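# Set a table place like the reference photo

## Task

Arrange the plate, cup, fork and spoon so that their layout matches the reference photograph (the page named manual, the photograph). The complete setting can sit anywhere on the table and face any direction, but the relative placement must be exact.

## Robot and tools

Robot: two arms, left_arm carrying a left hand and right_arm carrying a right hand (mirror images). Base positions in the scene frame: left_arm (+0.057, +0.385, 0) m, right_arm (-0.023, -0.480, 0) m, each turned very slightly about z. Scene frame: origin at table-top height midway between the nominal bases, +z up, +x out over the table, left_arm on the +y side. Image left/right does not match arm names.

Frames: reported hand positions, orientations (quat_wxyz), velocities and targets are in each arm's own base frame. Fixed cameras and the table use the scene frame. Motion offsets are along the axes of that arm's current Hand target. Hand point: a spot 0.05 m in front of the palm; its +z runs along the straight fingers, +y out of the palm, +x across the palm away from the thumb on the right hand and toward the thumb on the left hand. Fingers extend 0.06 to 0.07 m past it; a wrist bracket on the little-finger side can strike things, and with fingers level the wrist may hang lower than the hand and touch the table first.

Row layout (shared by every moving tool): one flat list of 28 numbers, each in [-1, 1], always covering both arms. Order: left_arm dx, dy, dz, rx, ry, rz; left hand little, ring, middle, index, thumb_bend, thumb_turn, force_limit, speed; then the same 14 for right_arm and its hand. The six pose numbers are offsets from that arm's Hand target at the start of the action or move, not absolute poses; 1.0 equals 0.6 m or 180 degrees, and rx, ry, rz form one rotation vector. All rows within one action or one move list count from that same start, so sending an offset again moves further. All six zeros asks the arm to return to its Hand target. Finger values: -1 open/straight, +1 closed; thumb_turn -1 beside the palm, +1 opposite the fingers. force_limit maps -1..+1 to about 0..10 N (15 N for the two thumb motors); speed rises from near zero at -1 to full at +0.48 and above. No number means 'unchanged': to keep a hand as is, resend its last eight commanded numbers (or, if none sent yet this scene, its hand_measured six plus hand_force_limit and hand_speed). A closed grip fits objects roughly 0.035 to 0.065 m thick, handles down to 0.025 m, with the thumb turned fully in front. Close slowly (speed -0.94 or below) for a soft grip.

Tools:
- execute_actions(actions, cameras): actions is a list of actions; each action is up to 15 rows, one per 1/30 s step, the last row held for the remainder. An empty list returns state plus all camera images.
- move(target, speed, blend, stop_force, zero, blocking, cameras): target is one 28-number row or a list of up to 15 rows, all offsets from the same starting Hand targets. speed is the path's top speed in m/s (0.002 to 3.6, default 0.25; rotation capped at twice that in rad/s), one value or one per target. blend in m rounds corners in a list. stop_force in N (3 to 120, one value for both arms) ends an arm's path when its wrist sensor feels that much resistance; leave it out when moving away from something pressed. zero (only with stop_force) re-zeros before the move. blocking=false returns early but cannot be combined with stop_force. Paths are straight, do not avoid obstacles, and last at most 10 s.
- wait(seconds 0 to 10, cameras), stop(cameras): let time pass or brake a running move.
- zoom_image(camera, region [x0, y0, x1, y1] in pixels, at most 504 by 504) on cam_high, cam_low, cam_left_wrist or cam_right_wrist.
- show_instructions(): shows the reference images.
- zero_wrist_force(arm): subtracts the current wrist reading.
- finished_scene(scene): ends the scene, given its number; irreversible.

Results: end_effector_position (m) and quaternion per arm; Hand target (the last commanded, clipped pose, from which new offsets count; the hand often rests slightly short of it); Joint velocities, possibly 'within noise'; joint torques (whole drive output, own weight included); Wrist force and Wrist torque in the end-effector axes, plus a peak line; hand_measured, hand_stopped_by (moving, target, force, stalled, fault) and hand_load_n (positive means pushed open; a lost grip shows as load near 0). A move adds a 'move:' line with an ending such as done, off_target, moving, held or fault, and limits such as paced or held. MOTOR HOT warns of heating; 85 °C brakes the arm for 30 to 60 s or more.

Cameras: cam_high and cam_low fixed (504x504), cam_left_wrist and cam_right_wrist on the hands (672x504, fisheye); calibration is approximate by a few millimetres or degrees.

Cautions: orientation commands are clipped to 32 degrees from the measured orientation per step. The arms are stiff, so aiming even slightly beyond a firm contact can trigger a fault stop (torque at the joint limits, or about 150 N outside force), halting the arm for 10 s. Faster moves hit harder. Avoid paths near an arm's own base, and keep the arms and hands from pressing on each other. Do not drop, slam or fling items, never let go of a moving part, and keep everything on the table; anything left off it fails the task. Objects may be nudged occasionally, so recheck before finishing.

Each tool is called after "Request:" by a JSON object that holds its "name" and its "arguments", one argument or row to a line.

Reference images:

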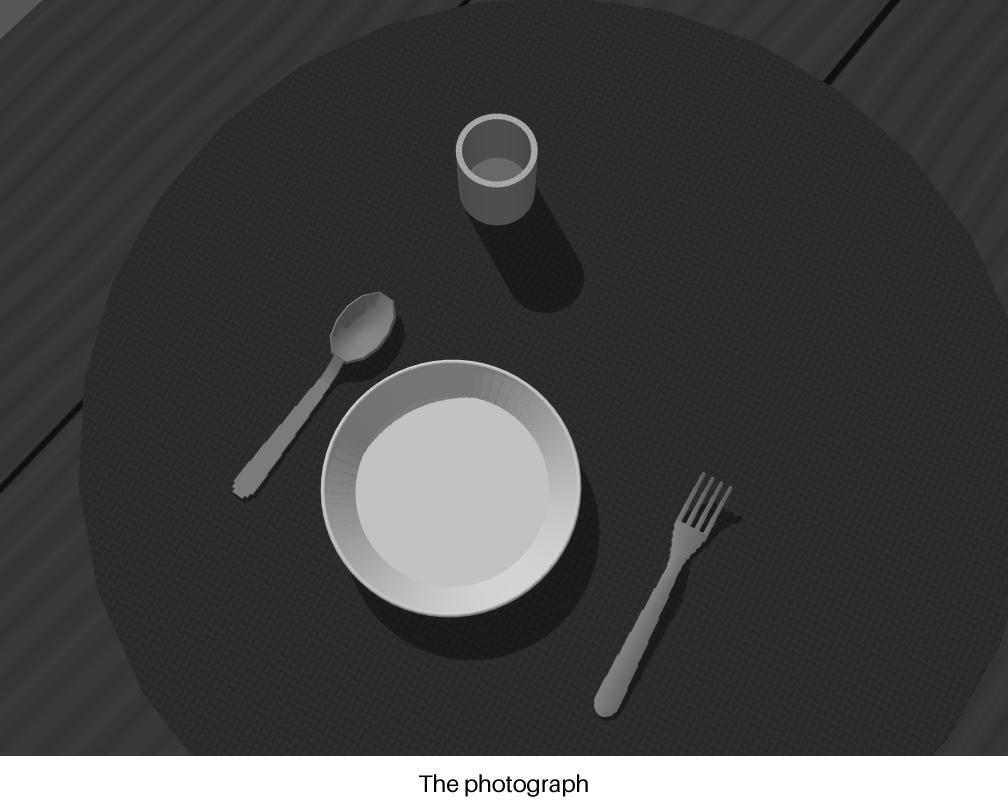

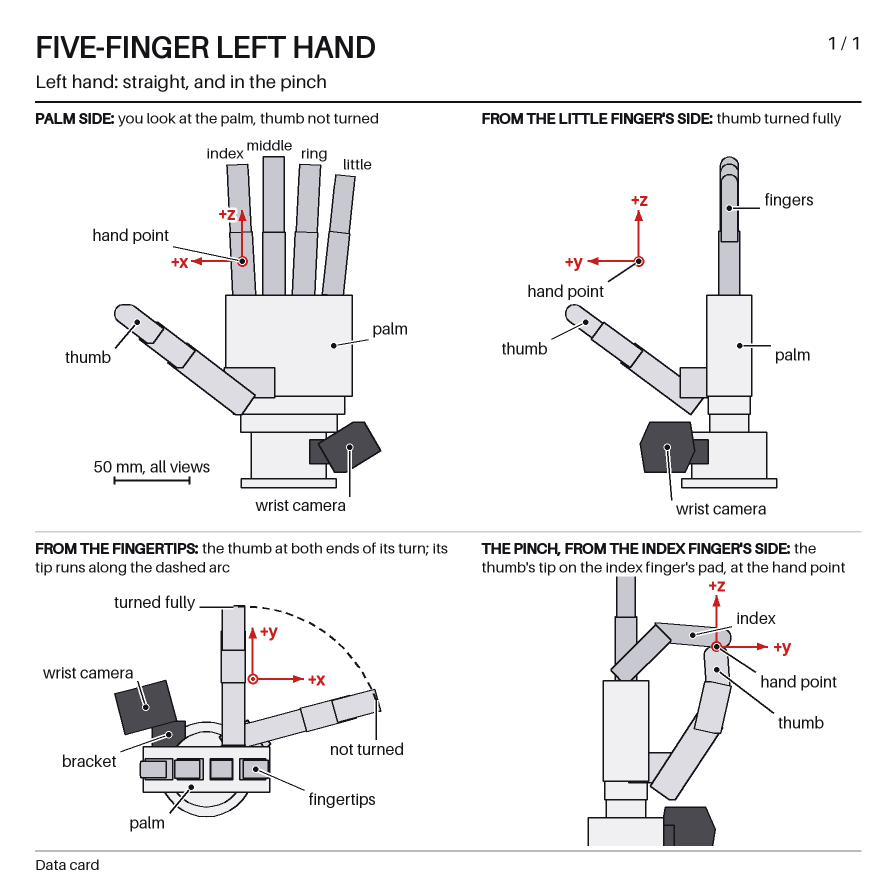

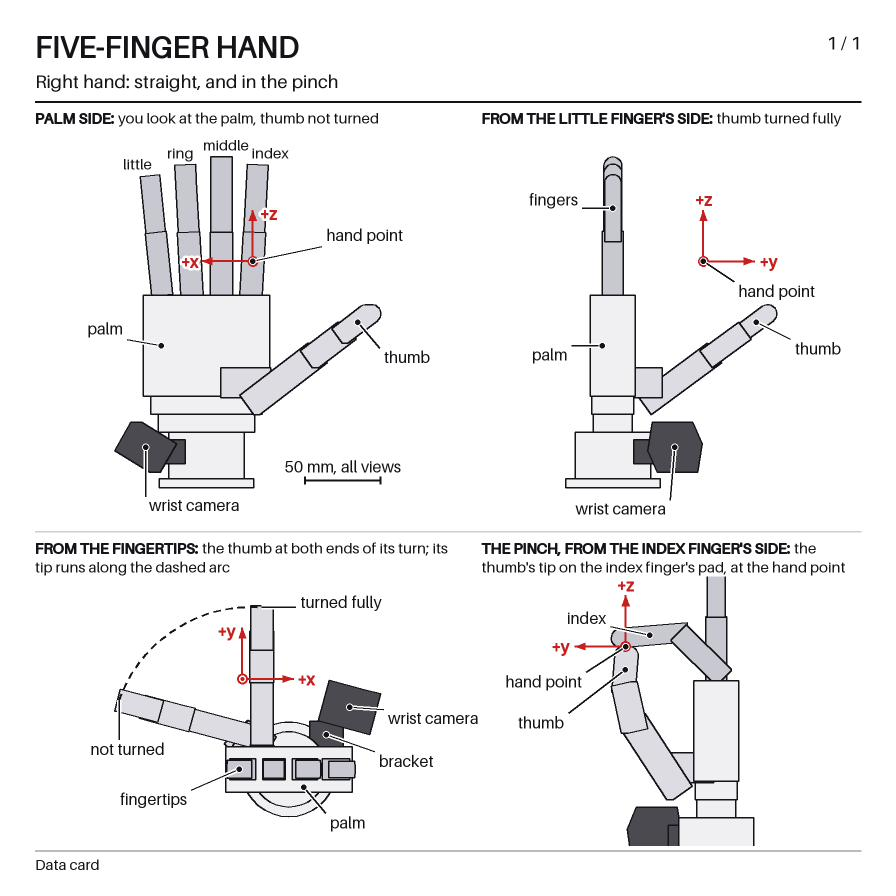

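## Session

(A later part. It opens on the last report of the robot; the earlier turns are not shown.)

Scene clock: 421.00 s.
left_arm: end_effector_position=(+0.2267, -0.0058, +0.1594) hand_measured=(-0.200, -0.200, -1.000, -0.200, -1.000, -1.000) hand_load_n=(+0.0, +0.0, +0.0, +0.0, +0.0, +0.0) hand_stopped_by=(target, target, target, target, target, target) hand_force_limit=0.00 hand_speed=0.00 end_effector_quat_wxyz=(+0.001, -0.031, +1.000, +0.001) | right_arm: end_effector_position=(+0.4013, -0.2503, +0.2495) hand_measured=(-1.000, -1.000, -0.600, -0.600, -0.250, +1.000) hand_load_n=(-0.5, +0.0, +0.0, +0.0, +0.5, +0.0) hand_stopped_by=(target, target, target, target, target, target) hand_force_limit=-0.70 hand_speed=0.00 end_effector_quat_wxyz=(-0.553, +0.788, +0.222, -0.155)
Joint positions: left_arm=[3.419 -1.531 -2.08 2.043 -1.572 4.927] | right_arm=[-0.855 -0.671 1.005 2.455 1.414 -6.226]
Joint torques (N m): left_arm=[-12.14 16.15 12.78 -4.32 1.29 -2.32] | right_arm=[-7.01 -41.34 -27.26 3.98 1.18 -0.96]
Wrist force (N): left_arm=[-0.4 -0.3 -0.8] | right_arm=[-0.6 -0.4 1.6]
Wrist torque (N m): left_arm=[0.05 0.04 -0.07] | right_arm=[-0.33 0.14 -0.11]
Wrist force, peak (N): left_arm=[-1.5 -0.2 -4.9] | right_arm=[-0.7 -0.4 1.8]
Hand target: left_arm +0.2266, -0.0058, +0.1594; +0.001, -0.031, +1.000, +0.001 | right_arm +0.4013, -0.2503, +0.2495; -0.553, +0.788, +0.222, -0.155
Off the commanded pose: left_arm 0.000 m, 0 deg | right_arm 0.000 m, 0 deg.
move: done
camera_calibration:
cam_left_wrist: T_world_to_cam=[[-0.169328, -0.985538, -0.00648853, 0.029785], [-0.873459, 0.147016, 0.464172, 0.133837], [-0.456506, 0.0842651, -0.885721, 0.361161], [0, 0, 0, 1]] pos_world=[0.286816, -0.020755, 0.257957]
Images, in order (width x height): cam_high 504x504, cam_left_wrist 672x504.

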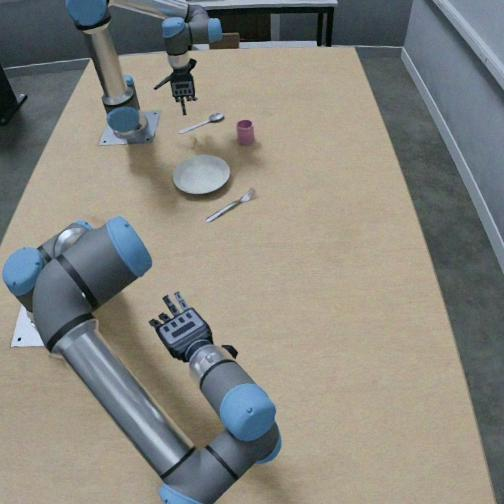

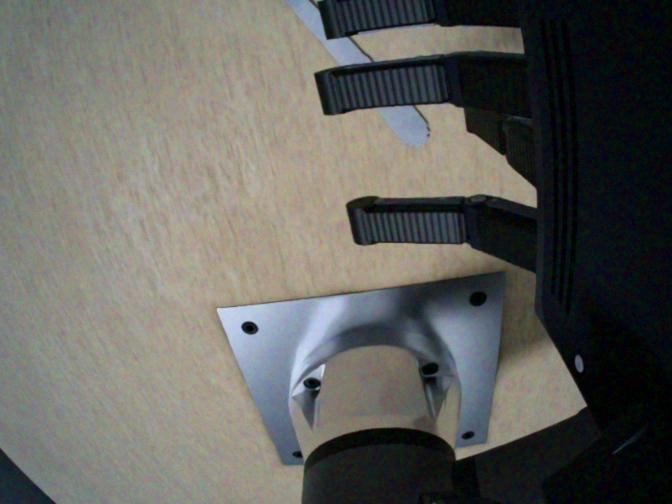

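Request:
{"name": "move", "arguments": {
  "target": [-0.2186,0.1465,0.099,0,0,0,-0.2,-0.2,-1,-0.2,-1,-1,0,0,0,0,0,0,0,0,-1,-1,-0.6,-0.6,-0.25,1,-0.7,0],
  "speed": 0.15,
  "cameras": ["cam_left_wrist"]
}}

Request:
{"name": "move", "arguments": {
  "target": [0,0,0.032,0,0,0,-0.2,-0.2,-1,-0.2,-1,-1,0,0,0,0,0,0,0,0,-1,-1,-0.6,-0.6,-0.25,1,-0.7,0],
  "speed": 0.04
}}

Request:
{"name": "move", "arguments": {
  "target": [0,0,0.022,0,0,0,-0.2,-0.2,-1,-0.2,-1,-1,0,0,0,0,0,0,0,0,-1,-1,-0.6,-0.6,-0.25,1,-0.7,0],
  "speed": 0.01,
  "stop_force": 4,
  "cameras": ["cam_left_wrist"]
}}

Scene clock: 455.83 s.
left_arm: end_effector_position=(+0.3521, +0.0903, +0.1005) hand_measured=(-0.200, -0.200, -1.000, -0.200, -1.000, -1.000) hand_load_n=(+0.0, +0.0, +0.0, +0.0, +0.0, +0.0) hand_stopped_by=(target, target, target, target, target, target) hand_force_limit=0.00 hand_speed=0.00 end_effector_quat_wxyz=(+0.001, -0.031, +1.000, +0.001) | right_arm: end_effector_position=(+0.4013, -0.2503, +0.2495) hand_measured=(-1.000, -1.000, -0.600, -0.600, -0.250, +1.000) hand_load_n=(+0.0, +0.0, +0.0, +0.0, +0.0, +0.0) hand_stopped_by=(target, target, target, target, target, target) hand_force_limit=-0.70 hand_speed=0.00 end_effector_quat_wxyz=(-0.553, +0.788, +0.222, -0.155)
Joint positions: left_arm=[3.575 -1.894 -1.826 2.152 -1.572 5.083] | right_arm=[-0.855 -0.671 1.005 2.455 1.414 -6.226]
Joint torques (N m): left_arm=[-12.78 20.32 18.3 -4.99 2.14 -2.39] | right_arm=[-6.22 -41.63 -26.51 3.83 1.26 -0.82]
Wrist force (N): left_arm=[-0.2 -0.2 -1.1] | right_arm=[-0.6 -0.4 1.4]
Wrist torque (N m): left_arm=[0.09 0.01 -0.04] | right_arm=[-0.33 0.16 -0.12]
Wrist force, peak (N): left_arm=[0.9 -0.8 -1.4] | right_arm=[-0.7 -0.2 1.8]
Hand target: left_arm +0.3521, +0.0902, +0.1005; +0.001, -0.031, +1.000, +0.001 | right_arm +0.4013, -0.2503, +0.2495; -0.553, +0.788, +0.222, -0.155
Off the commanded pose: left_arm 0.000 m, 0 deg | right_arm 0.000 m, 0 deg.
move: done
camera_calibration:
cam_left_wrist: T_world_to_cam=[[-0.169289, -0.985546, -0.00637918, 0.145228], [-0.873423, 0.147024, 0.464237, 0.256654], [-0.456589, 0.0841618, -0.885688, 0.358229], [0, 0, 0, 1]] pos_world=[0.412317, 0.0752452, 0.199058]
Images, in order (width x height): cam_left_wrist 672x504.

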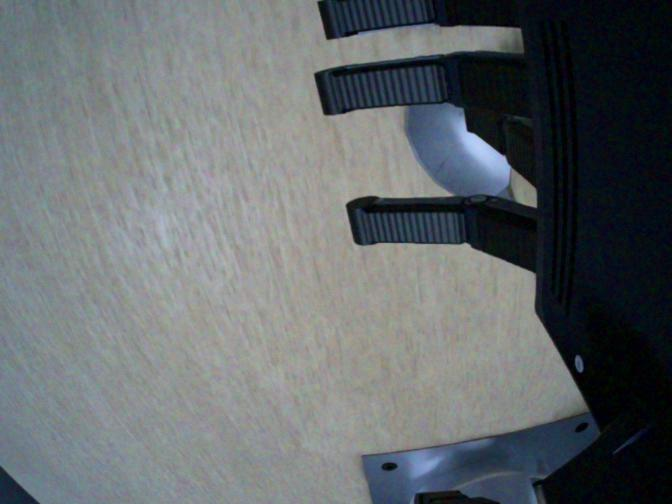

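Scene clock: 456.60 s.
left_arm: end_effector_position=(+0.3521, +0.0902, +0.0812) hand_measured=(-0.200, -0.200, -1.000, -0.200, -1.000, -1.000) hand_load_n=(+0.0, +0.0, -0.5, +0.0, -0.5, +0.0) hand_stopped_by=(target, target, target, target, target, target) hand_force_limit=0.00 hand_speed=0.00 end_effector_quat_wxyz=(+0.001, -0.031, +1.000, +0.001) end_effector_velocity=(+0.000, +0.000, +0.002) end_effector_angular_velocity=(-0.001, +0.000, +0.000) | right_arm: end_effector_position=(+0.4013, -0.2503, +0.2495) hand_measured=(-1.000, -1.000, -0.600, -0.600, -0.250, +1.000) hand_load_n=(+0.0, +0.0, +0.0, +0.0, +0.0, +0.5) hand_stopped_by=(target, target, target, target, target, target) hand_force_limit=-0.70 hand_speed=0.00 end_effector_quat_wxyz=(-0.553, +0.788, +0.222, -0.155)
Joint positions: left_arm=[3.575 -1.921 -1.847 2.2 -1.572 5.083] | right_arm=[-0.855 -0.671 1.005 2.455 1.414 -6.226]
Joint velocities: left_arm=[0 0.003 0.002 -0.005 0.001 0] | right_arm=[within noise]
Joint torques (N m): left_arm=[-11.45 35.75 24.51 -4.76 1.02 -1.57] | right_arm=[-7.17 -41.28 -26.96 3.85 1.24 -0.93]
Wrist force (N): left_arm=[-0.3 0.0 -1.1] | right_arm=[-0.6 -0.4 1.5]
Wrist torque (N m): left_arm=[0.08 0.03 -0.05] | right_arm=[-0.33 0.15 -0.11]
Wrist force, peak (N): left_arm=[-0.2 -0.2 -1.6] | right_arm=[-0.7 -0.5 1.6]
Hand target: left_arm +0.3522, +0.0903, +0.0813; +0.001, -0.031, +1.000, +0.001 | right_arm +0.4013, -0.2503, +0.2495; -0.553, +0.788, +0.222, -0.155
Off the commanded pose: left_arm 0.000 m, 0 deg | right_arm 0.000 m, 0 deg.
move: done

Scene clock: 458.40 s.
left_arm: end_effector_position=(+0.3522, +0.0903, +0.0733) hand_measured=(-0.200, -0.200, -1.000, -0.200, -1.000, -1.000) hand_load_n=(+0.0, +0.0, -0.5, +0.0, +0.0, +0.0) hand_stopped_by=(target, target, target, target, target, target) hand_force_limit=0.00 hand_speed=0.00 end_effector_quat_wxyz=(+0.001, -0.031, +1.000, +0.001) | right_arm: end_effector_position=(+0.4013, -0.2503, +0.2495) hand_measured=(-1.000, -1.000, -0.600, -0.600, -0.250, +1.000) hand_load_n=(+0.0, +0.0, +0.0, +0.0, +0.0, +0.0) hand_stopped_by=(target, target, target, target, target, target) hand_force_limit=-0.70 hand_speed=0.00 end_effector_quat_wxyz=(-0.553, +0.788, +0.222, -0.155)
Joint positions: left_arm=[3.575 -1.933 -1.855 2.22 -1.572 5.083] | right_arm=[-0.855 -0.671 1.005 2.455 1.414 -6.226]
Joint torques (N m): left_arm=[-6.99 34.03 23.48 -4.96 -0.56 1.22] | right_arm=[-6.55 -41.29 -26.18 3.73 0.92 -0.97]
Wrist force (N): left_arm=[-1.1 0.4 -5.4] | right_arm=[-0.6 -0.5 1.4]
Wrist torque (N m): left_arm=[0.38 -0.14 -0.11] | right_arm=[-0.34 0.16 -0.12]
Wrist force, peak (N): left_arm=[-1.4 0.5 -7.0] | right_arm=[-0.6 -0.7 1.7]
Hand target: left_arm +0.3522, +0.0903, +0.0733; +0.001, -0.031, +1.000, +0.001 (not the last commanded pose) | right_arm +0.4013, -0.2503, +0.2495; -0.553, +0.788, +0.222, -0.155
Off the commanded pose: left_arm 0.005 m, 0 deg | right_arm 0.000 m, 0 deg.
move: contact (left_arm)
camera_calibration:
cam_left_wrist: T_world_to_cam=[[-0.169376, -0.985531, -0.00633218, 0.145098], [-0.873406, 0.147123, 0.464237, 0.269354], [-0.456589, 0.0841611, -0.885688, 0.334184], [0, 0, 0, 1]] pos_world=[0.412416, 0.075245, 0.171858]
Images, in order (width x height): cam_left_wrist 672x504.

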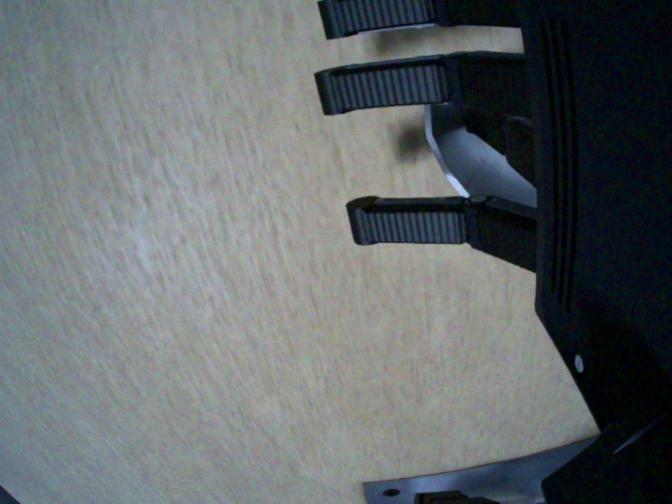

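Request:
{"name": "move", "arguments": {
  "target": [0.0292,-0.1123,0,0,0,0,-0.2,-0.2,-1,-0.2,-1,-1,0,0,0,0,0,0,0,0,-1,-1,-0.6,-0.6,-0.25,1,-0.7,0],
  "speed": 0.05,
  "cameras": ["cam_left_wrist","cam_high"]
}}

Request:
{"name": "zoom_image", "arguments": {
  "camera": "cam_high",
  "region": [160, 90, 260, 190]
}}

Scene clock: 469.37 s.
left_arm: end_effector_position=(+0.3389, +0.0219, +0.0732) hand_measured=(-0.200, -0.200, -1.000, -0.200, -1.000, -1.000) hand_load_n=(+0.0, +0.0, +0.0, +0.0, +0.0, +0.0) hand_stopped_by=(target, target, target, target, target, target) hand_force_limit=0.00 hand_speed=0.00 end_effector_quat_wxyz=(+0.001, -0.031, +1.000, +0.001) | right_arm: end_effector_position=(+0.4013, -0.2503, +0.2495) hand_measured=(-1.000, -1.000, -0.600, -0.600, -0.250, +1.000) hand_load_n=(+0.0, +0.0, +0.0, +0.0, +0.5, +0.5) hand_stopped_by=(target, target, target, target, target, target) hand_force_limit=-0.70 hand_speed=0.00 end_effector_quat_wxyz=(-0.553, +0.788, +0.222, -0.155)
Joint positions: left_arm=[3.407 -1.906 -1.895 2.233 -1.572 4.915] | right_arm=[-0.855 -0.671 1.005 2.455 1.414 -6.226]
Joint torques (N m): left_arm=[12.86 17.77 19.75 -0.9 -2.48 2.15] | right_arm=[-5.79 -41.22 -28.07 3.72 1.01 -1.15]
Wrist force (N): left_arm=[-0.9 -0.4 -5.7] | right_arm=[-0.6 -0.6 1.4]
Wrist torque (N m): left_arm=[0.39 -0.15 -0.09] | right_arm=[-0.35 0.16 -0.13]
Wrist force, peak (N): left_arm=[-1.0 0.2 -5.7] | right_arm=[-0.8 -0.4 1.8]
Hand target: left_arm +0.3389, +0.0219, +0.0732; +0.001, -0.031, +1.000, +0.001 | right_arm +0.4013, -0.2503, +0.2495; -0.553, +0.788, +0.222, -0.155
Off the commanded pose: left_arm 0.000 m, 0 deg | right_arm 0.000 m, 0 deg.
move: done
camera_calibration:
cam_left_wrist: T_world_to_cam=[[-0.169507, -0.985508, -0.00637264, 0.0754922], [-0.873383, 0.14722, 0.464251, 0.26788], [-0.456585, 0.0842596, -0.885681, 0.333687], [0, 0, 0, 1]] pos_world=[0.399115, 0.0068446, 0.171658]
Images, in order (width x height): cam_high 504x504, cam_left_wrist 672x504.

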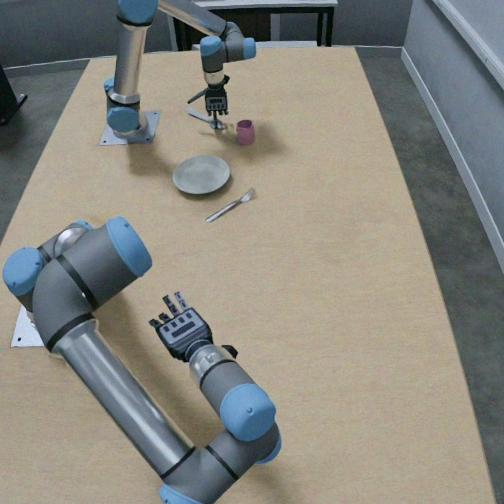

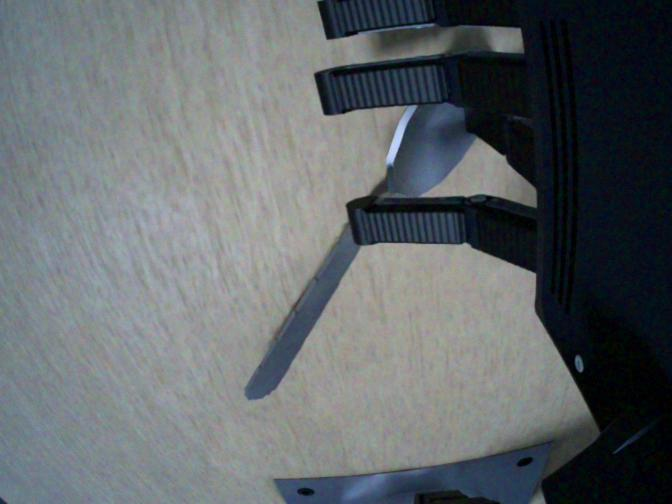

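Scaled by 5.040 from the camera's 504x504 image, which has a finer 720x720 frame.

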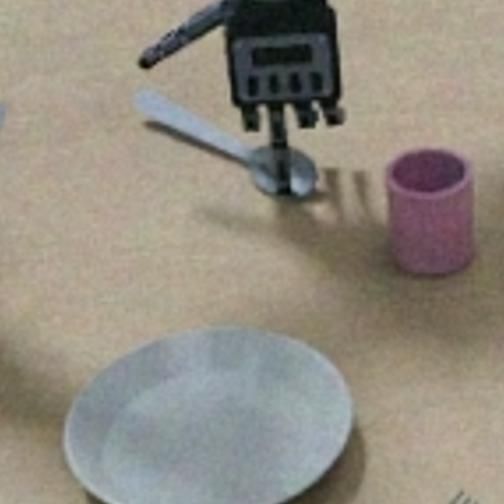

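Request:
{"name": "move", "arguments": {
  "target": [
    [0.3778,-0.2685,-0.0005,0,0,0,-0.2,-0.2,-1,-0.2,-1,-1,0,0,0,0,0,0,0,0,-1,-1,-0.6,-0.6,-0.25,1,-0.7,0],
    [0.3827,-0.3809,-0.0005,0,0,0,-0.2,-0.2,-1,-0.2,-1,-1,0,0,0,0,0,0,0,0,-1,-1,-0.6,-0.6,-0.25,1,-0.7,0]
  ],
  "speed": 0.09,
  "blend": [0.02,0],
  "cameras": ["cam_left_wrist","cam_high"]
}}

Request:
{"name": "zoom_image", "arguments": {
  "camera": "cam_high",
  "region": [130, 110, 250, 230]
}}

Scene clock: 496.23 s.
left_arm: end_effector_position=(+0.1241, -0.2205, +0.0726) hand_measured=(-0.200, -0.200, -1.000, -0.200, -1.000, -1.000) hand_load_n=(+0.0, +0.0, +0.0, +0.0, +0.0, +0.0) hand_stopped_by=(target, target, target, target, target, target) hand_force_limit=0.00 hand_speed=0.00 end_effector_quat_wxyz=(+0.001, -0.031, +1.000, +0.001) | right_arm: end_effector_position=(+0.4013, -0.2503, +0.2495) hand_measured=(-1.000, -1.000, -0.600, -0.600, -0.250, +1.000) hand_load_n=(+0.0, +0.0, +0.0, +0.0, +0.0, +0.0) hand_stopped_by=(target, target, target, target, target, target) hand_force_limit=-0.70 hand_speed=0.00 end_effector_quat_wxyz=(-0.553, +0.788, +0.222, -0.155)
Joint positions: left_arm=[2.515 -1.791 -2.056 2.277 -1.574 4.023] | right_arm=[-0.855 -0.671 1.005 2.455 1.414 -6.226]
Joint torques (N m): left_arm=[2.38 17.77 12.43 0.54 -1.74 -0.31] | right_arm=[-5.96 -41.87 -26.92 3.58 1.07 -0.97]
Wrist force (N): left_arm=[0.0 -0.1 -6.2] | right_arm=[-0.8 -0.4 1.5]
Wrist torque (N m): left_arm=[0.38 -0.01 -0.07] | right_arm=[-0.33 0.18 -0.12]
Wrist force, peak (N): left_arm=[0.6 -2.1 -7.5] | right_arm=[-0.6 -0.5 1.8]
Hand target: left_arm +0.1241, -0.2206, +0.0726; +0.001, -0.031, +1.000, +0.001 | right_arm +0.4013, -0.2503, +0.2495; -0.553, +0.788, +0.222, -0.155
Off the commanded pose: left_arm 0.000 m, 0 deg | right_arm 0.000 m, 0 deg.
move: done
camera_calibration:
cam_left_wrist: T_world_to_cam=[[-0.169507, -0.985508, -0.00637264, -0.199809], [-0.873383, 0.14722, 0.464251, 0.116242], [-0.456585, 0.0842596, -0.885681, 0.255506], [0, 0, 0, 1]] pos_world=[0.184315, -0.235555, 0.171058]
Images, in order (width x height): cam_high 504x504, cam_left_wrist 672x504.

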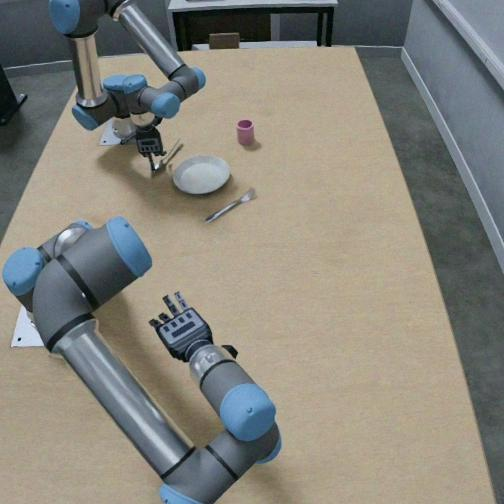

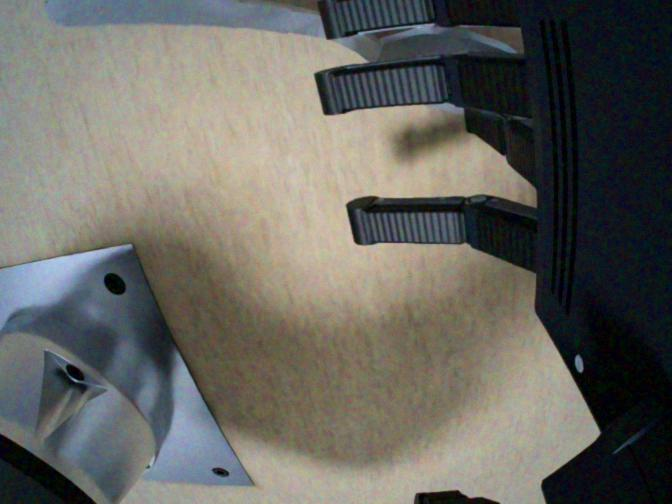

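Scaled by 4.200 from the camera's 504x504 image, which has a finer 720x720 frame.

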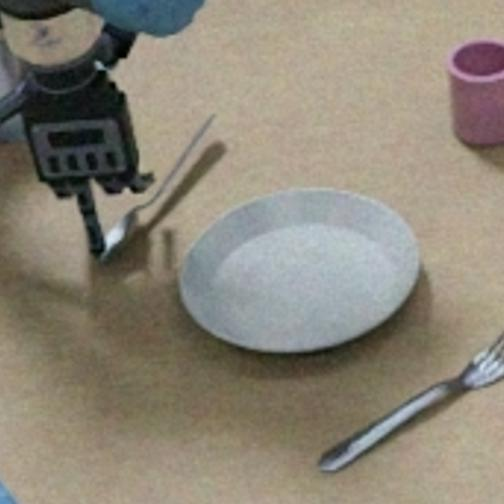

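Request:
{"name": "move", "arguments": {
  "target": [0,0,-0.006,0,0,0,-0.2,-0.2,-1,-0.2,-1,-1,0,0,0,0,0,0,0,0,-1,-1,-0.6,-0.6,-0.25,1,-0.7,0],
  "speed": 0.005,
  "cameras": ["cam_left_wrist","cam_high","cam_low"]
}}

Request:
{"name": "zoom_image", "arguments": {
  "camera": "cam_high",
  "region": [130, 110, 230, 210]
}}

Scene clock: 502.40 s.
left_arm: end_effector_position=(+0.1241, -0.2206, +0.0762) hand_measured=(-0.200, -0.200, -1.000, -0.200, -1.000, -1.000) hand_load_n=(+0.0, +0.5, +0.0, +0.0, +0.0, +0.0) hand_stopped_by=(target, target, target, target, target, target) hand_force_limit=0.00 hand_speed=0.00 end_effector_quat_wxyz=(+0.001, -0.031, +1.000, +0.001) | right_arm: end_effector_position=(+0.4013, -0.2503, +0.2495) hand_measured=(-1.000, -1.000, -0.600, -0.600, -0.250, +1.000) hand_load_n=(+0.0, +0.0, +0.0, +0.0, +0.0, +0.0) hand_stopped_by=(target, target, target, target, target, target) hand_force_limit=-0.70 hand_speed=0.00 end_effector_quat_wxyz=(-0.553, +0.788, +0.222, -0.155)
Joint positions: left_arm=[2.515 -1.785 -2.052 2.267 -1.573 4.023] | right_arm=[-0.855 -0.671 1.005 2.455 1.414 -6.226]
Joint torques (N m): left_arm=[-12.06 22.09 20.54 -3.73 2.33 -2.35] | right_arm=[-5.71 -41.63 -27.34 3.51 0.87 -0.88]
Wrist force (N): left_arm=[-0.7 -0.1 -1.2] | right_arm=[-0.5 -0.4 1.3]
Wrist torque (N m): left_arm=[0.11 -0.01 -0.11] | right_arm=[-0.32 0.15 -0.11]
Wrist force, peak (N): left_arm=[-0.1 0.1 -6.4] | right_arm=[-0.8 -0.5 1.7]
Hand target: left_arm +0.1241, -0.2206, +0.0762; +0.001, -0.031, +1.000, +0.001 | right_arm +0.4013, -0.2503, +0.2495; -0.553, +0.788, +0.222, -0.155
Off the commanded pose: left_arm 0.000 m, 0 deg | right_arm 0.000 m, 0 deg.
move: done
camera_calibration:
cam_left_wrist: T_world_to_cam=[[-0.169376, -0.985531, -0.00633218, -0.199822], [-0.873406, 0.147123, 0.464237, 0.114509], [-0.456589, 0.0841611, -0.885688, 0.258762], [0, 0, 0, 1]] pos_world=[0.184316, -0.235555, 0.174758]
Images, in order (width x height): cam_high 504x504, cam_low 504x504, cam_left_wrist 672x504.

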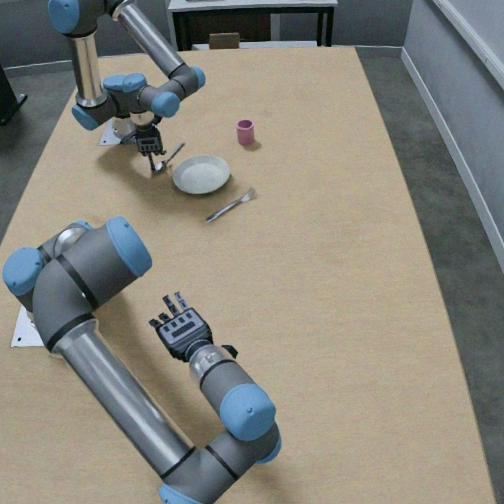

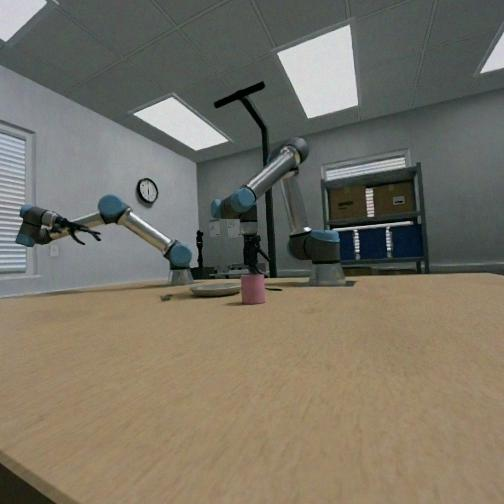

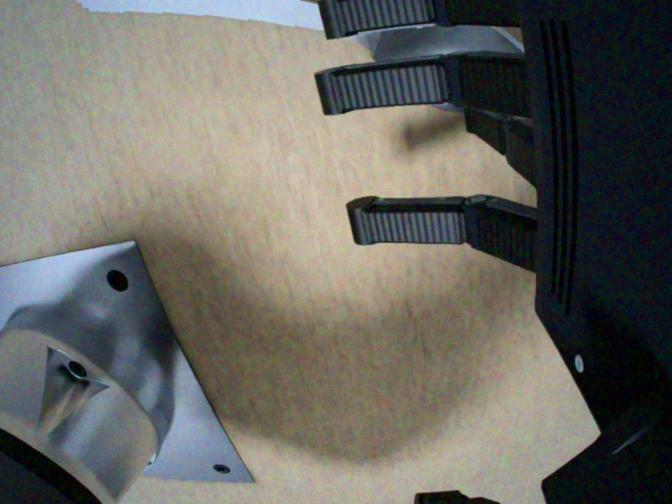

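Scaled by 5.040 from the camera's 504x504 image, which has a finer 720x720 frame.

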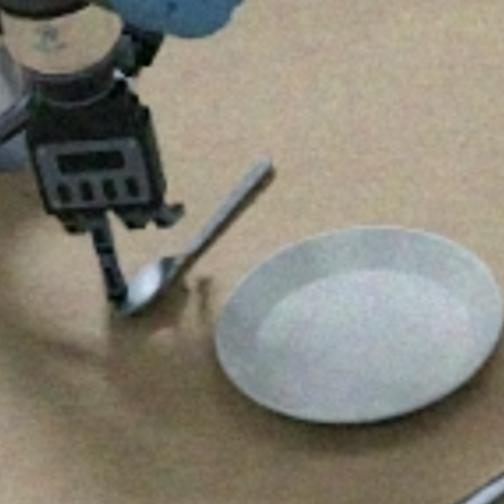

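Request:
{"name": "move", "arguments": {
  "target": [0,0,-0.05,0,0,0,-0.2,-0.2,-1,-0.2,-1,-1,0,0, 0,0,0,0,0,0,-1,-1,-0.6,-0.6,-0.25,1,-0.7,0],
  "speed": 0.1,
  "cameras": ["cam_high","cam_low","cam_left_wrist"]
}}

Scene clock: 521.30 s.
left_arm: end_effector_position=(+0.1241, -0.2207, +0.1062) hand_measured=(-0.200, -0.200, -1.000, -0.200, -1.000, -1.000) hand_load_n=(+0.0, +0.0, +0.0, +0.0, +0.0, +0.0) hand_stopped_by=(target, target, target, target, target, target) hand_force_limit=0.00 hand_speed=0.00 end_effector_quat_wxyz=(+0.001, -0.031, +1.000, +0.001) | right_arm: end_effector_position=(+0.4013, -0.2503, +0.2495) hand_measured=(-1.000, -1.000, -0.600, -0.600, -0.250, +1.000) hand_load_n=(+0.0, +0.0, +0.0, +0.0, +0.0, +0.0) hand_stopped_by=(target, target, target, target, target, target) hand_force_limit=-0.70 hand_speed=0.00 end_effector_quat_wxyz=(-0.553, +0.788, +0.222, -0.155)
Joint positions: left_arm=[2.514 -1.737 -2.016 2.183 -1.573 4.022] | right_arm=[-0.855 -0.671 1.005 2.455 1.414 -6.226]
Joint torques (N m): left_arm=[-11.82 18.06 4.46 -1.14 2.57 -2.46] | right_arm=[-6.98 -41.23 -27.02 3.41 0.9 -1.05]
Wrist force (N): left_arm=[-0.3 -0.3 -1.1] | right_arm=[-0.7 -0.5 1.4]
Wrist torque (N m): left_arm=[0.07 0.01 -0.06] | right_arm=[-0.34 0.17 -0.13]
Wrist force, peak (N): left_arm=[-0.9 -0.6 -1.7] | right_arm=[-0.8 -0.5 1.7]
Hand target: left_arm +0.1240, -0.2206, +0.1062; +0.001, -0.031, +1.000, +0.001 | right_arm +0.4013, -0.2503, +0.2495; -0.553, +0.788, +0.222, -0.155
Off the commanded pose: left_arm 0.000 m, 0 deg | right_arm 0.000 m, 0 deg.
move: done
camera_calibration:
cam_left_wrist: T_world_to_cam=[[-0.169322, -0.985541, -0.00626822, -0.199773], [-0.873477, 0.147117, 0.464105, 0.100594], [-0.456473, 0.0840583, -0.885758, 0.285177], [0, 0, 0, 1]] pos_world=[0.184216, -0.235655, 0.204659]
Images, in order (width x height): cam_high 504x504, cam_low 504x504, cam_left_wrist 672x504.

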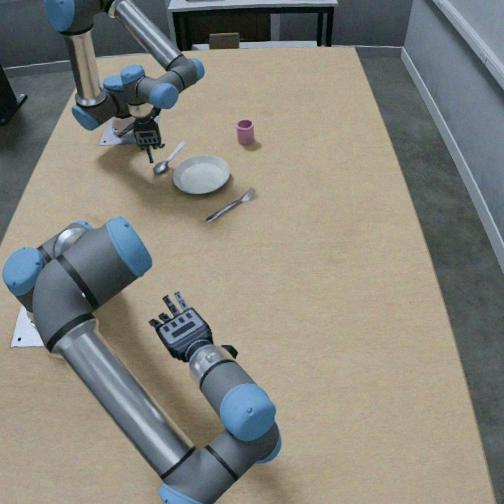

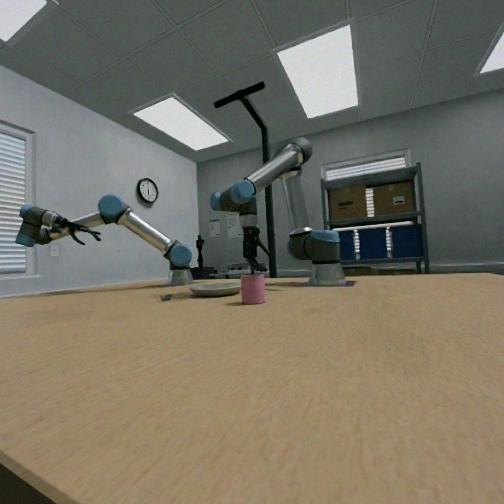

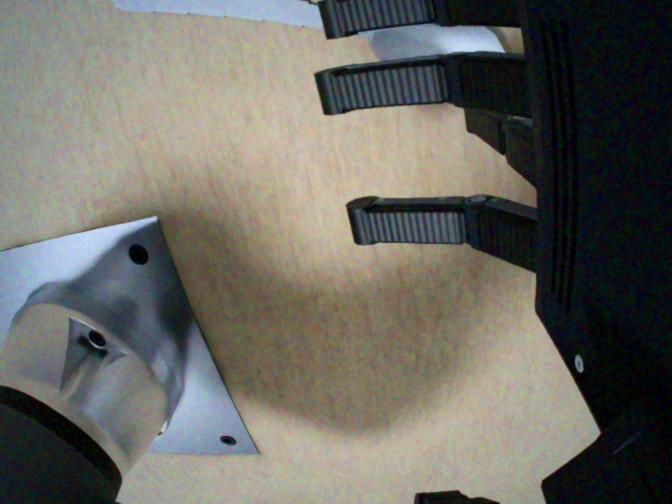

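Request:
{"name": "zoom_image", "arguments": {
  "camera": "cam_high",
  "region": [130, 120, 210, 200]
}}

Scaled by 6.300 from the camera's 504x504 image, which has a finer 720x720 frame.

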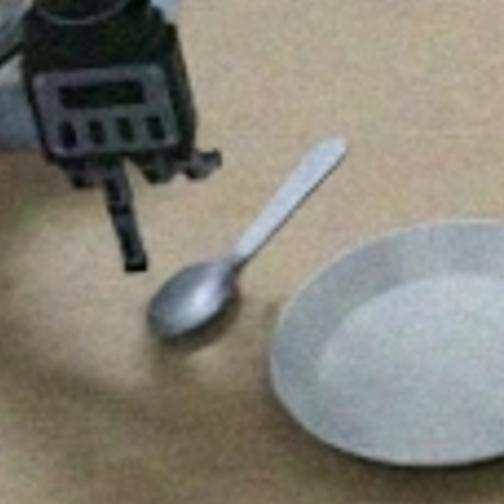

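Request:
{"name": "move", "arguments": {
  "target": [
    [-0.0458,0.0070,0,0,0,0,-0.2,-0.2,-1,-0.2,-1,-1,0,0, 0,0,0,0,0,0,-1,-1,-0.6,-0.6,-0.25,1,-0.7,0],
    [-0.0458,0.0070,0.0533,0,0,0,-0.2,-0.2,-1,-0.2,-1,-1,0,0, 0,0,0,0,0,0,-1,-1,-0.6,-0.6,-0.25,1,-0.7,0],
    [0.0312,-0.1017,0.0533,0,0,0,-0.2,-0.2,-1,-0.2,-1,-1,0,0, 0,0,0,0,0,0,-1,-1,-0.6,-0.6,-0.25,1,-0.7,0],
    [0.0312,-0.1017,0.0,0,0,0,-0.2,-0.2,-1,-0.2,-1,-1,0,0, 0,0,0,0,0,0,-1,-1,-0.6,-0.6,-0.25,1,-0.7,0]
  ],
  "speed": [0.1,0.04,0.05,0.08],
  "cameras": ["cam_high"]
}}

Request:
{"name": "zoom_image", "arguments": {
  "camera": "cam_high",
  "region": [110, 120, 210, 220]
}}

Scene clock: 589.70 s.
left_arm: end_effector_position=(+0.1093, -0.2827, +0.1060) hand_measured=(-0.200, -0.200, -1.000, -0.200, -1.000, -1.000) hand_load_n=(+0.0, +0.0, -0.5, +0.0, +0.0, +0.0) hand_stopped_by=(target, target, target, target, target, target) hand_force_limit=0.00 hand_speed=0.00 end_effector_quat_wxyz=(+0.001, -0.031, +1.000, +0.001) | right_arm: end_effector_position=(+0.4013, -0.2503, +0.2495) hand_measured=(-1.000, -1.000, -0.600, -0.600, -0.250, +1.000) hand_load_n=(+0.0, +0.0, +0.0, +0.0, +0.0, +0.0) hand_stopped_by=(target, target, target, target, target, target) hand_force_limit=-0.70 hand_speed=0.00 end_effector_quat_wxyz=(-0.553, +0.788, +0.222, -0.155)
Joint positions: left_arm=[2.337 -1.849 -1.872 2.151 -1.574 3.845] | right_arm=[-0.855 -0.671 1.005 2.455 1.414 -6.226]
Joint torques (N m): left_arm=[-6.08 23.49 6.22 -1.42 -1.33 -2.45] | right_arm=[-4.87 -41.41 -27.64 3.31 0.93 -0.92]
Wrist force (N): left_arm=[0.0 -0.1 -1.4] | right_arm=[-0.8 -0.4 1.4]
Wrist torque (N m): left_arm=[0.10 -0.04 -0.05] | right_arm=[-0.33 0.18 -0.13]
Wrist force, peak (N): left_arm=[-0.6 0.3 -2.5] | right_arm=[-0.7 -0.4 1.7]
Hand target: left_arm +0.1092, -0.2827, +0.1060; +0.001, -0.031, +1.000, +0.001 | right_arm +0.4013, -0.2503, +0.2495; -0.553, +0.788, +0.222, -0.155
Off the commanded pose: left_arm 0.000 m, 0 deg | right_arm 0.000 m, 0 deg.
move: done
Images, in order (width x height): cam_high 504x504.

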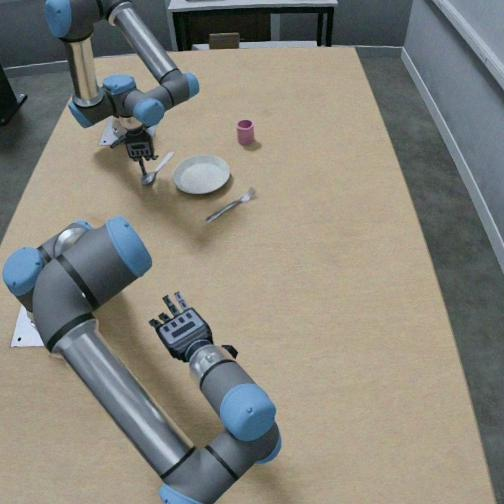

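Scaled by 5.040 from the camera's 504x504 image, which has a finer 720x720 frame.

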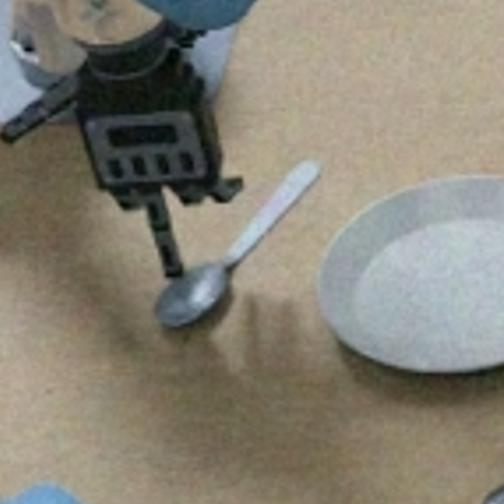

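Request:
{"name": "move", "arguments": {
  "target": [
    [-0.1556,0.1744,0,0,0,0,-0.2,-0.2,-1,-0.2,-1,-1,0,0, 0,0,0,0,0,0,-1,-1,-0.6,-0.6,-0.25,1,-0.7,0],
    [-0.1556,0.1744,0.058,0,0,0,-0.2,-0.2,-1,-0.2,-1,-1,0,0, 0,0,0,0,0,0,-1,-1,-0.6,-0.6,-0.25,1,-0.7,0],
    [-0.1127,0.2081,0.058,0,0,0,-0.2,-0.2,-1,-0.2,-1,-1,0,0, 0,0,0,0,0,0,-1,-1,-0.6,-0.6,-0.25,1,-0.7,0],
    [-0.0624,0.2291,0.058,0,0,0,-0.2,-0.2,-1,-0.2,-1,-1,0,0, 0,0,0,0,0,0,-1,-1,-0.6,-0.6,-0.25,1,-0.7,0],
    [-0.0085,0.2366,0.058,0,0,0,-0.2,-0.2,-1,-0.2,-1,-1,0,0, 0,0,0,0,0,0,-1,-1,-0.6,-0.6,-0.25,1,-0.7,0],
    [0.0452,0.2298,0.058,0,0,0,-0.2,-0.2,-1,-0.2,-1,-1,0,0, 0,0,0,0,0,0,-1,-1,-0.6,-0.6,-0.25,1,-0.7,0],
    [0.0957,0.2094,0.058,0,0,0,-0.2,-0.2,-1,-0.2,-1,-1,0,0, 0,0,0,0,0,0,-1,-1,-0.6,-0.6,-0.25,1,-0.7,0]
  ],
  "speed": [0.15,0.08,0.05,0.05,0.05,0.05,0.05],
  "blend": [0,0,0.005,0.005,0.005,0.005,0],
  "cameras": ["cam_high"]
}}

Request:
{"name": "zoom_image", "arguments": {
  "camera": "cam_high",
  "region": [110, 120, 210, 220]
}}

Scene clock: 621.07 s.
left_arm: end_effector_position=(+0.0441, -0.1609, +0.0713) hand_measured=(-0.200, -0.200, -1.000, -0.200, -1.000, -1.000) hand_load_n=(+0.0, +0.0, +0.0, +0.0, +0.0, +0.0) hand_stopped_by=(target, target, target, target, target, target) hand_force_limit=0.00 hand_speed=0.00 end_effector_quat_wxyz=(+0.001, -0.031, +1.000, +0.001) | right_arm: end_effector_position=(+0.4013, -0.2503, +0.2495) hand_measured=(-1.000, -1.000, -0.600, -0.600, -0.250, +1.000) hand_load_n=(+0.0, +0.0, +0.0, +0.0, +0.0, +0.0) hand_stopped_by=(target, target, target, target, target, target) hand_force_limit=-0.70 hand_speed=0.00 end_effector_quat_wxyz=(-0.553, +0.788, +0.222, -0.155)
Joint positions: left_arm=[2.522 -1.577 -2.31 2.317 -1.573 4.03] | right_arm=[-0.855 -0.671 1.005 2.455 1.414 -6.226]
Joint torques (N m): left_arm=[4.98 15.87 14.45 -0.38 -2.66 0.09] | right_arm=[-4.32 -41.93 -26.54 3.21 0.83 -0.98]
Wrist force (N): left_arm=[-0.3 -0.3 -1.0] | right_arm=[-0.8 -0.6 1.3]
Wrist torque (N m): left_arm=[0.06 0.02 -0.08] | right_arm=[-0.35 0.19 -0.13]
Wrist force, peak (N): left_arm=[-0.7 -0.3 -2.7] | right_arm=[-0.8 -0.4 1.7]
Hand target: left_arm +0.0441, -0.1608, +0.0713; +0.001, -0.031, +1.000, +0.001 | right_arm +0.4013, -0.2503, +0.2495; -0.553, +0.788, +0.222, -0.155
Off the commanded pose: left_arm 0.000 m, 0 deg | right_arm 0.000 m, 0 deg.
move: done
Images, in order (width x height): cam_high 504x504.

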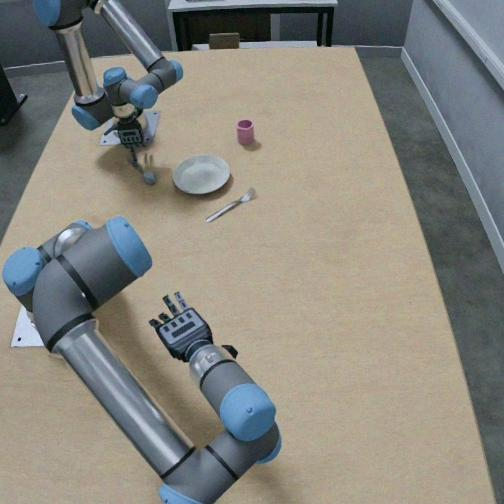

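Scaled by 5.040 from the camera's 504x504 image, which has a finer 720x720 frame.

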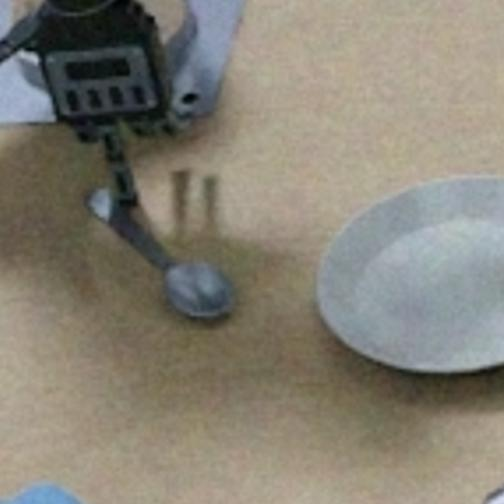

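Request:
{"name": "move", "arguments": {
  "target": [
    [0.0412,-0.0403,0,0,0,0,-0.2,-0.2,-1,-0.2,-1,-1,0,0, 0,0,0,0,0,0,-1,-1,-0.6,-0.6,-0.25,1,-0.7,0],
    [0.0731,-0.0905,0,0,0,0,-0.2,-0.2,-1,-0.2,-1,-1,0,0, 0,0,0,0,0,0,-1,-1,-0.6,-0.6,-0.25,1,-0.7,0],
    [0.0898,-0.1474,0,0,0,0,-0.2,-0.2,-1,-0.2,-1,-1,0,0, 0,0,0,0,0,0,-1,-1,-0.6,-0.6,-0.25,1,-0.7,0],
    [0.0902,-0.2068,0,0,0,0,-0.2,-0.2,-1,-0.2,-1,-1,0,0, 0,0,0,0,0,0,-1,-1,-0.6,-0.6,-0.25,1,-0.7,0],
    [0.0742,-0.2640,0,0,0,0,-0.2,-0.2,-1,-0.2,-1,-1,0,0, 0,0,0,0,0,0,-1,-1,-0.6,-0.6,-0.25,1,-0.7,0],
    [0.0742,-0.2640,-0.05,0,0,0,-0.2,-0.2,-1,-0.2,-1,-1,0,0, 0,0,0,0,0,0,-1,-1,-0.6,-0.6,-0.25,1,-0.7,0]
  ],
  "speed": 0.05,
  "blend": [0.005,0.005,0.005,0.005,0,0],
  "cameras": ["cam_high"]
}}

Request:
{"name": "zoom_image", "arguments": {
  "camera": "cam_high",
  "region": [110, 120, 210, 220]
}}

Scene clock: 644.30 s.
left_arm: end_effector_position=(+0.0096, -0.3218, +0.1010) hand_measured=(-0.200, -0.200, -1.000, -0.200, -1.000, -1.000) hand_load_n=(+0.0, +0.0, +0.0, +0.0, +0.0, +0.0) hand_stopped_by=(target, target, target, target, target, target) hand_force_limit=0.00 hand_speed=0.00 end_effector_quat_wxyz=(+0.001, -0.031, +1.000, +0.001) | right_arm: end_effector_position=(+0.4013, -0.2503, +0.2495) hand_measured=(-1.000, -1.000, -0.600, -0.600, -0.250, +1.000) hand_load_n=(+0.0, +0.0, +0.0, +0.0, +0.0, +0.0) hand_stopped_by=(target, target, target, target, target, target) hand_force_limit=-0.70 hand_speed=0.00 end_effector_quat_wxyz=(-0.553, +0.788, +0.222, -0.155)
Joint positions: left_arm=[2.04 -1.884 -1.84 2.153 -1.573 3.548] | right_arm=[-0.855 -0.671 1.005 2.455 1.414 -6.226]
Joint torques (N m): left_arm=[-3.2 20.31 6.11 0.22 -2.21 0.27] | right_arm=[-4.72 -42.42 -26.31 3.06 0.72 -0.97]
Wrist force (N): left_arm=[-0.4 -0.1 -1.2] | right_arm=[-0.8 -0.4 1.6]
Wrist torque (N m): left_arm=[0.10 0.03 0.00] | right_arm=[-0.34 0.18 -0.13]
Wrist force, peak (N): left_arm=[-0.7 0.4 -2.2] | right_arm=[-0.7 -0.7 1.7]
Hand target: left_arm +0.0095, -0.3218, +0.1009; +0.001, -0.031, +1.000, +0.001 | right_arm +0.4013, -0.2503, +0.2495; -0.553, +0.788, +0.222, -0.155
Off the commanded pose: left_arm 0.000 m, 0 deg | right_arm 0.000 m, 0 deg.
move: done
Images, in order (width x height): cam_high 504x504.

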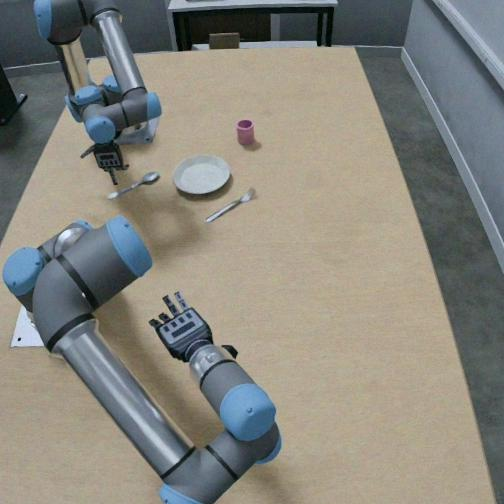

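Scaled by 5.040 from the camera's 504x504 image, which has a finer 720x720 frame.

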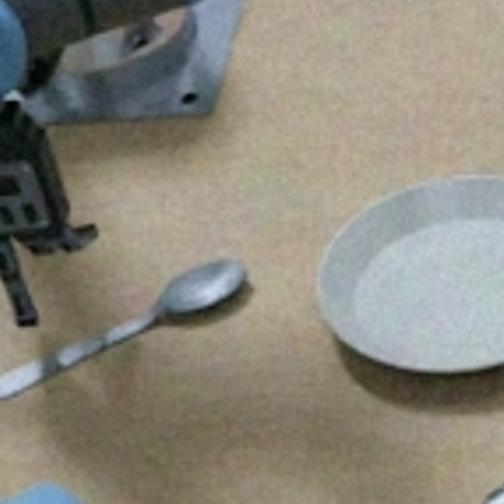

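Request:
{"name": "move", "arguments": {
  "target": [
    [-0.2089,0.0863,0,0,0,0,-0.2,-0.2,-1,-0.2,-1,-1,0,0, 0,0,0,0,0,0,-1,-1,-0.6,-0.6,-0.25,1,-0.7,0],
    [-0.2089,0.0863,0.0448,0,0,0,-0.2,-0.2,-1,-0.2,-1,-1,0,0, 0,0,0,0,0,0,-1,-1,-0.6,-0.6,-0.25,1,-0.7,0],
    [-0.3566,0.2637,0.0448,0,0,0,-0.2,-0.2,-1,-0.2,-1,-1,0,0, 0,0,0,0,0,0,-1,-1,-0.6,-0.6,-0.25,1,-0.7,0],
    [-0.5518,0.3218,0.0448,0,0,0,-0.2,-0.2,-1,-0.2,-1,-1,0,0, 0,0,0,0,0,0,-1,-1,-0.6,-0.6,-0.25,1,-0.7,0],
    [-0.5518,0.3218,-0.03,0,0,0,-0.2,-0.2,-1,-0.2,-1,-1,0,0, 0,0,0,0,0,0,-1,-1,-0.6,-0.6,-0.25,1,-0.7,0]
  ],
  "speed": [0.15,0.04,0.05,0.05,0.08],
  "blend": [0,0,0.02,0,0],
  "cameras": ["cam_high"]
}}

Request:
{"name": "zoom_image", "arguments": {
  "camera": "cam_high",
  "region": [140, 90, 260, 210]
}}

Scene clock: 669.10 s.
left_arm: end_effector_position=(+0.3279, -0.1084, +0.1200) hand_measured=(-0.200, -0.200, -1.000, -0.200, -1.000, -1.000) hand_load_n=(+0.0, +0.0, +0.0, +0.0, +0.0, +0.0) hand_stopped_by=(target, target, target, target, target, target) hand_force_limit=0.00 hand_speed=0.00 end_effector_quat_wxyz=(+0.001, -0.031, +1.000, +0.001) | right_arm: end_effector_position=(+0.4013, -0.2503, +0.2495) hand_measured=(-1.000, -1.000, -0.600, -0.600, -0.250, +1.000) hand_load_n=(+0.0, +0.0, +0.0, +0.0, +0.0, +0.0) hand_stopped_by=(target, target, target, target, target, target) hand_force_limit=-0.70 hand_speed=0.00 end_effector_quat_wxyz=(-0.553, +0.788, +0.222, -0.155)
Joint positions: left_arm=[3.05 -1.894 -1.768 2.094 -1.573 4.558] | right_arm=[-0.855 -0.671 1.005 2.455 1.414 -6.226]
Joint torques (N m): left_arm=[-12.84 25.41 6.41 -0.98 1.88 -2.31] | right_arm=[-4.15 -42.8 -26.73 3.23 0.75 -0.96]
Wrist force (N): left_arm=[-0.3 -0.3 -1.1] | right_arm=[-0.6 -0.3 1.5]
Wrist torque (N m): left_arm=[0.07 0.01 -0.04] | right_arm=[-0.32 0.16 -0.11]
Wrist force, peak (N): left_arm=[-1.2 -0.1 -4.0] | right_arm=[-0.7 -0.5 1.8]
Hand target: left_arm +0.3278, -0.1084, +0.1200; +0.001, -0.031, +1.000, +0.001 | right_arm +0.4013, -0.2503, +0.2495; -0.553, +0.788, +0.222, -0.155
Off the commanded pose: left_arm 0.000 m, 0 deg | right_arm 0.000 m, 0 deg.
move: done
Images, in order (width x height): cam_high 504x504.

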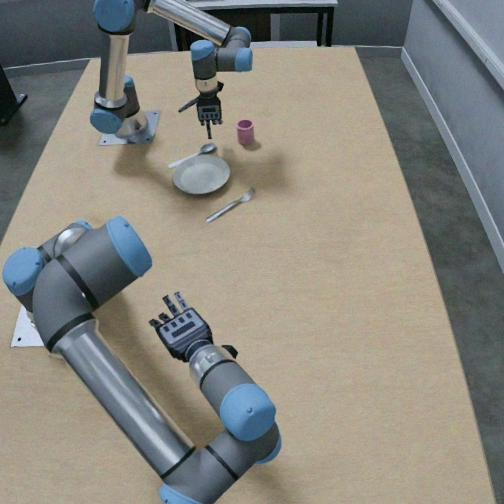

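Scaled by 4.200 from the camera's 504x504 image, which has a finer 720x720 frame.

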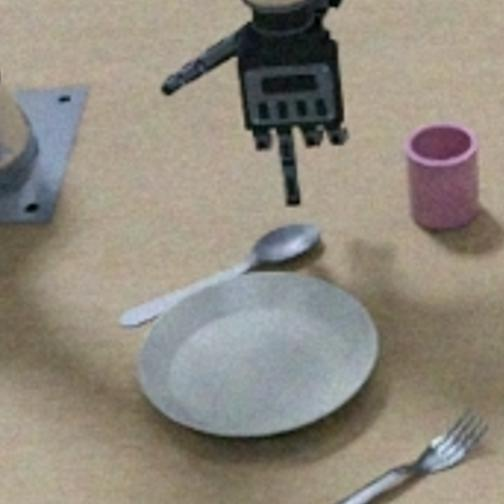

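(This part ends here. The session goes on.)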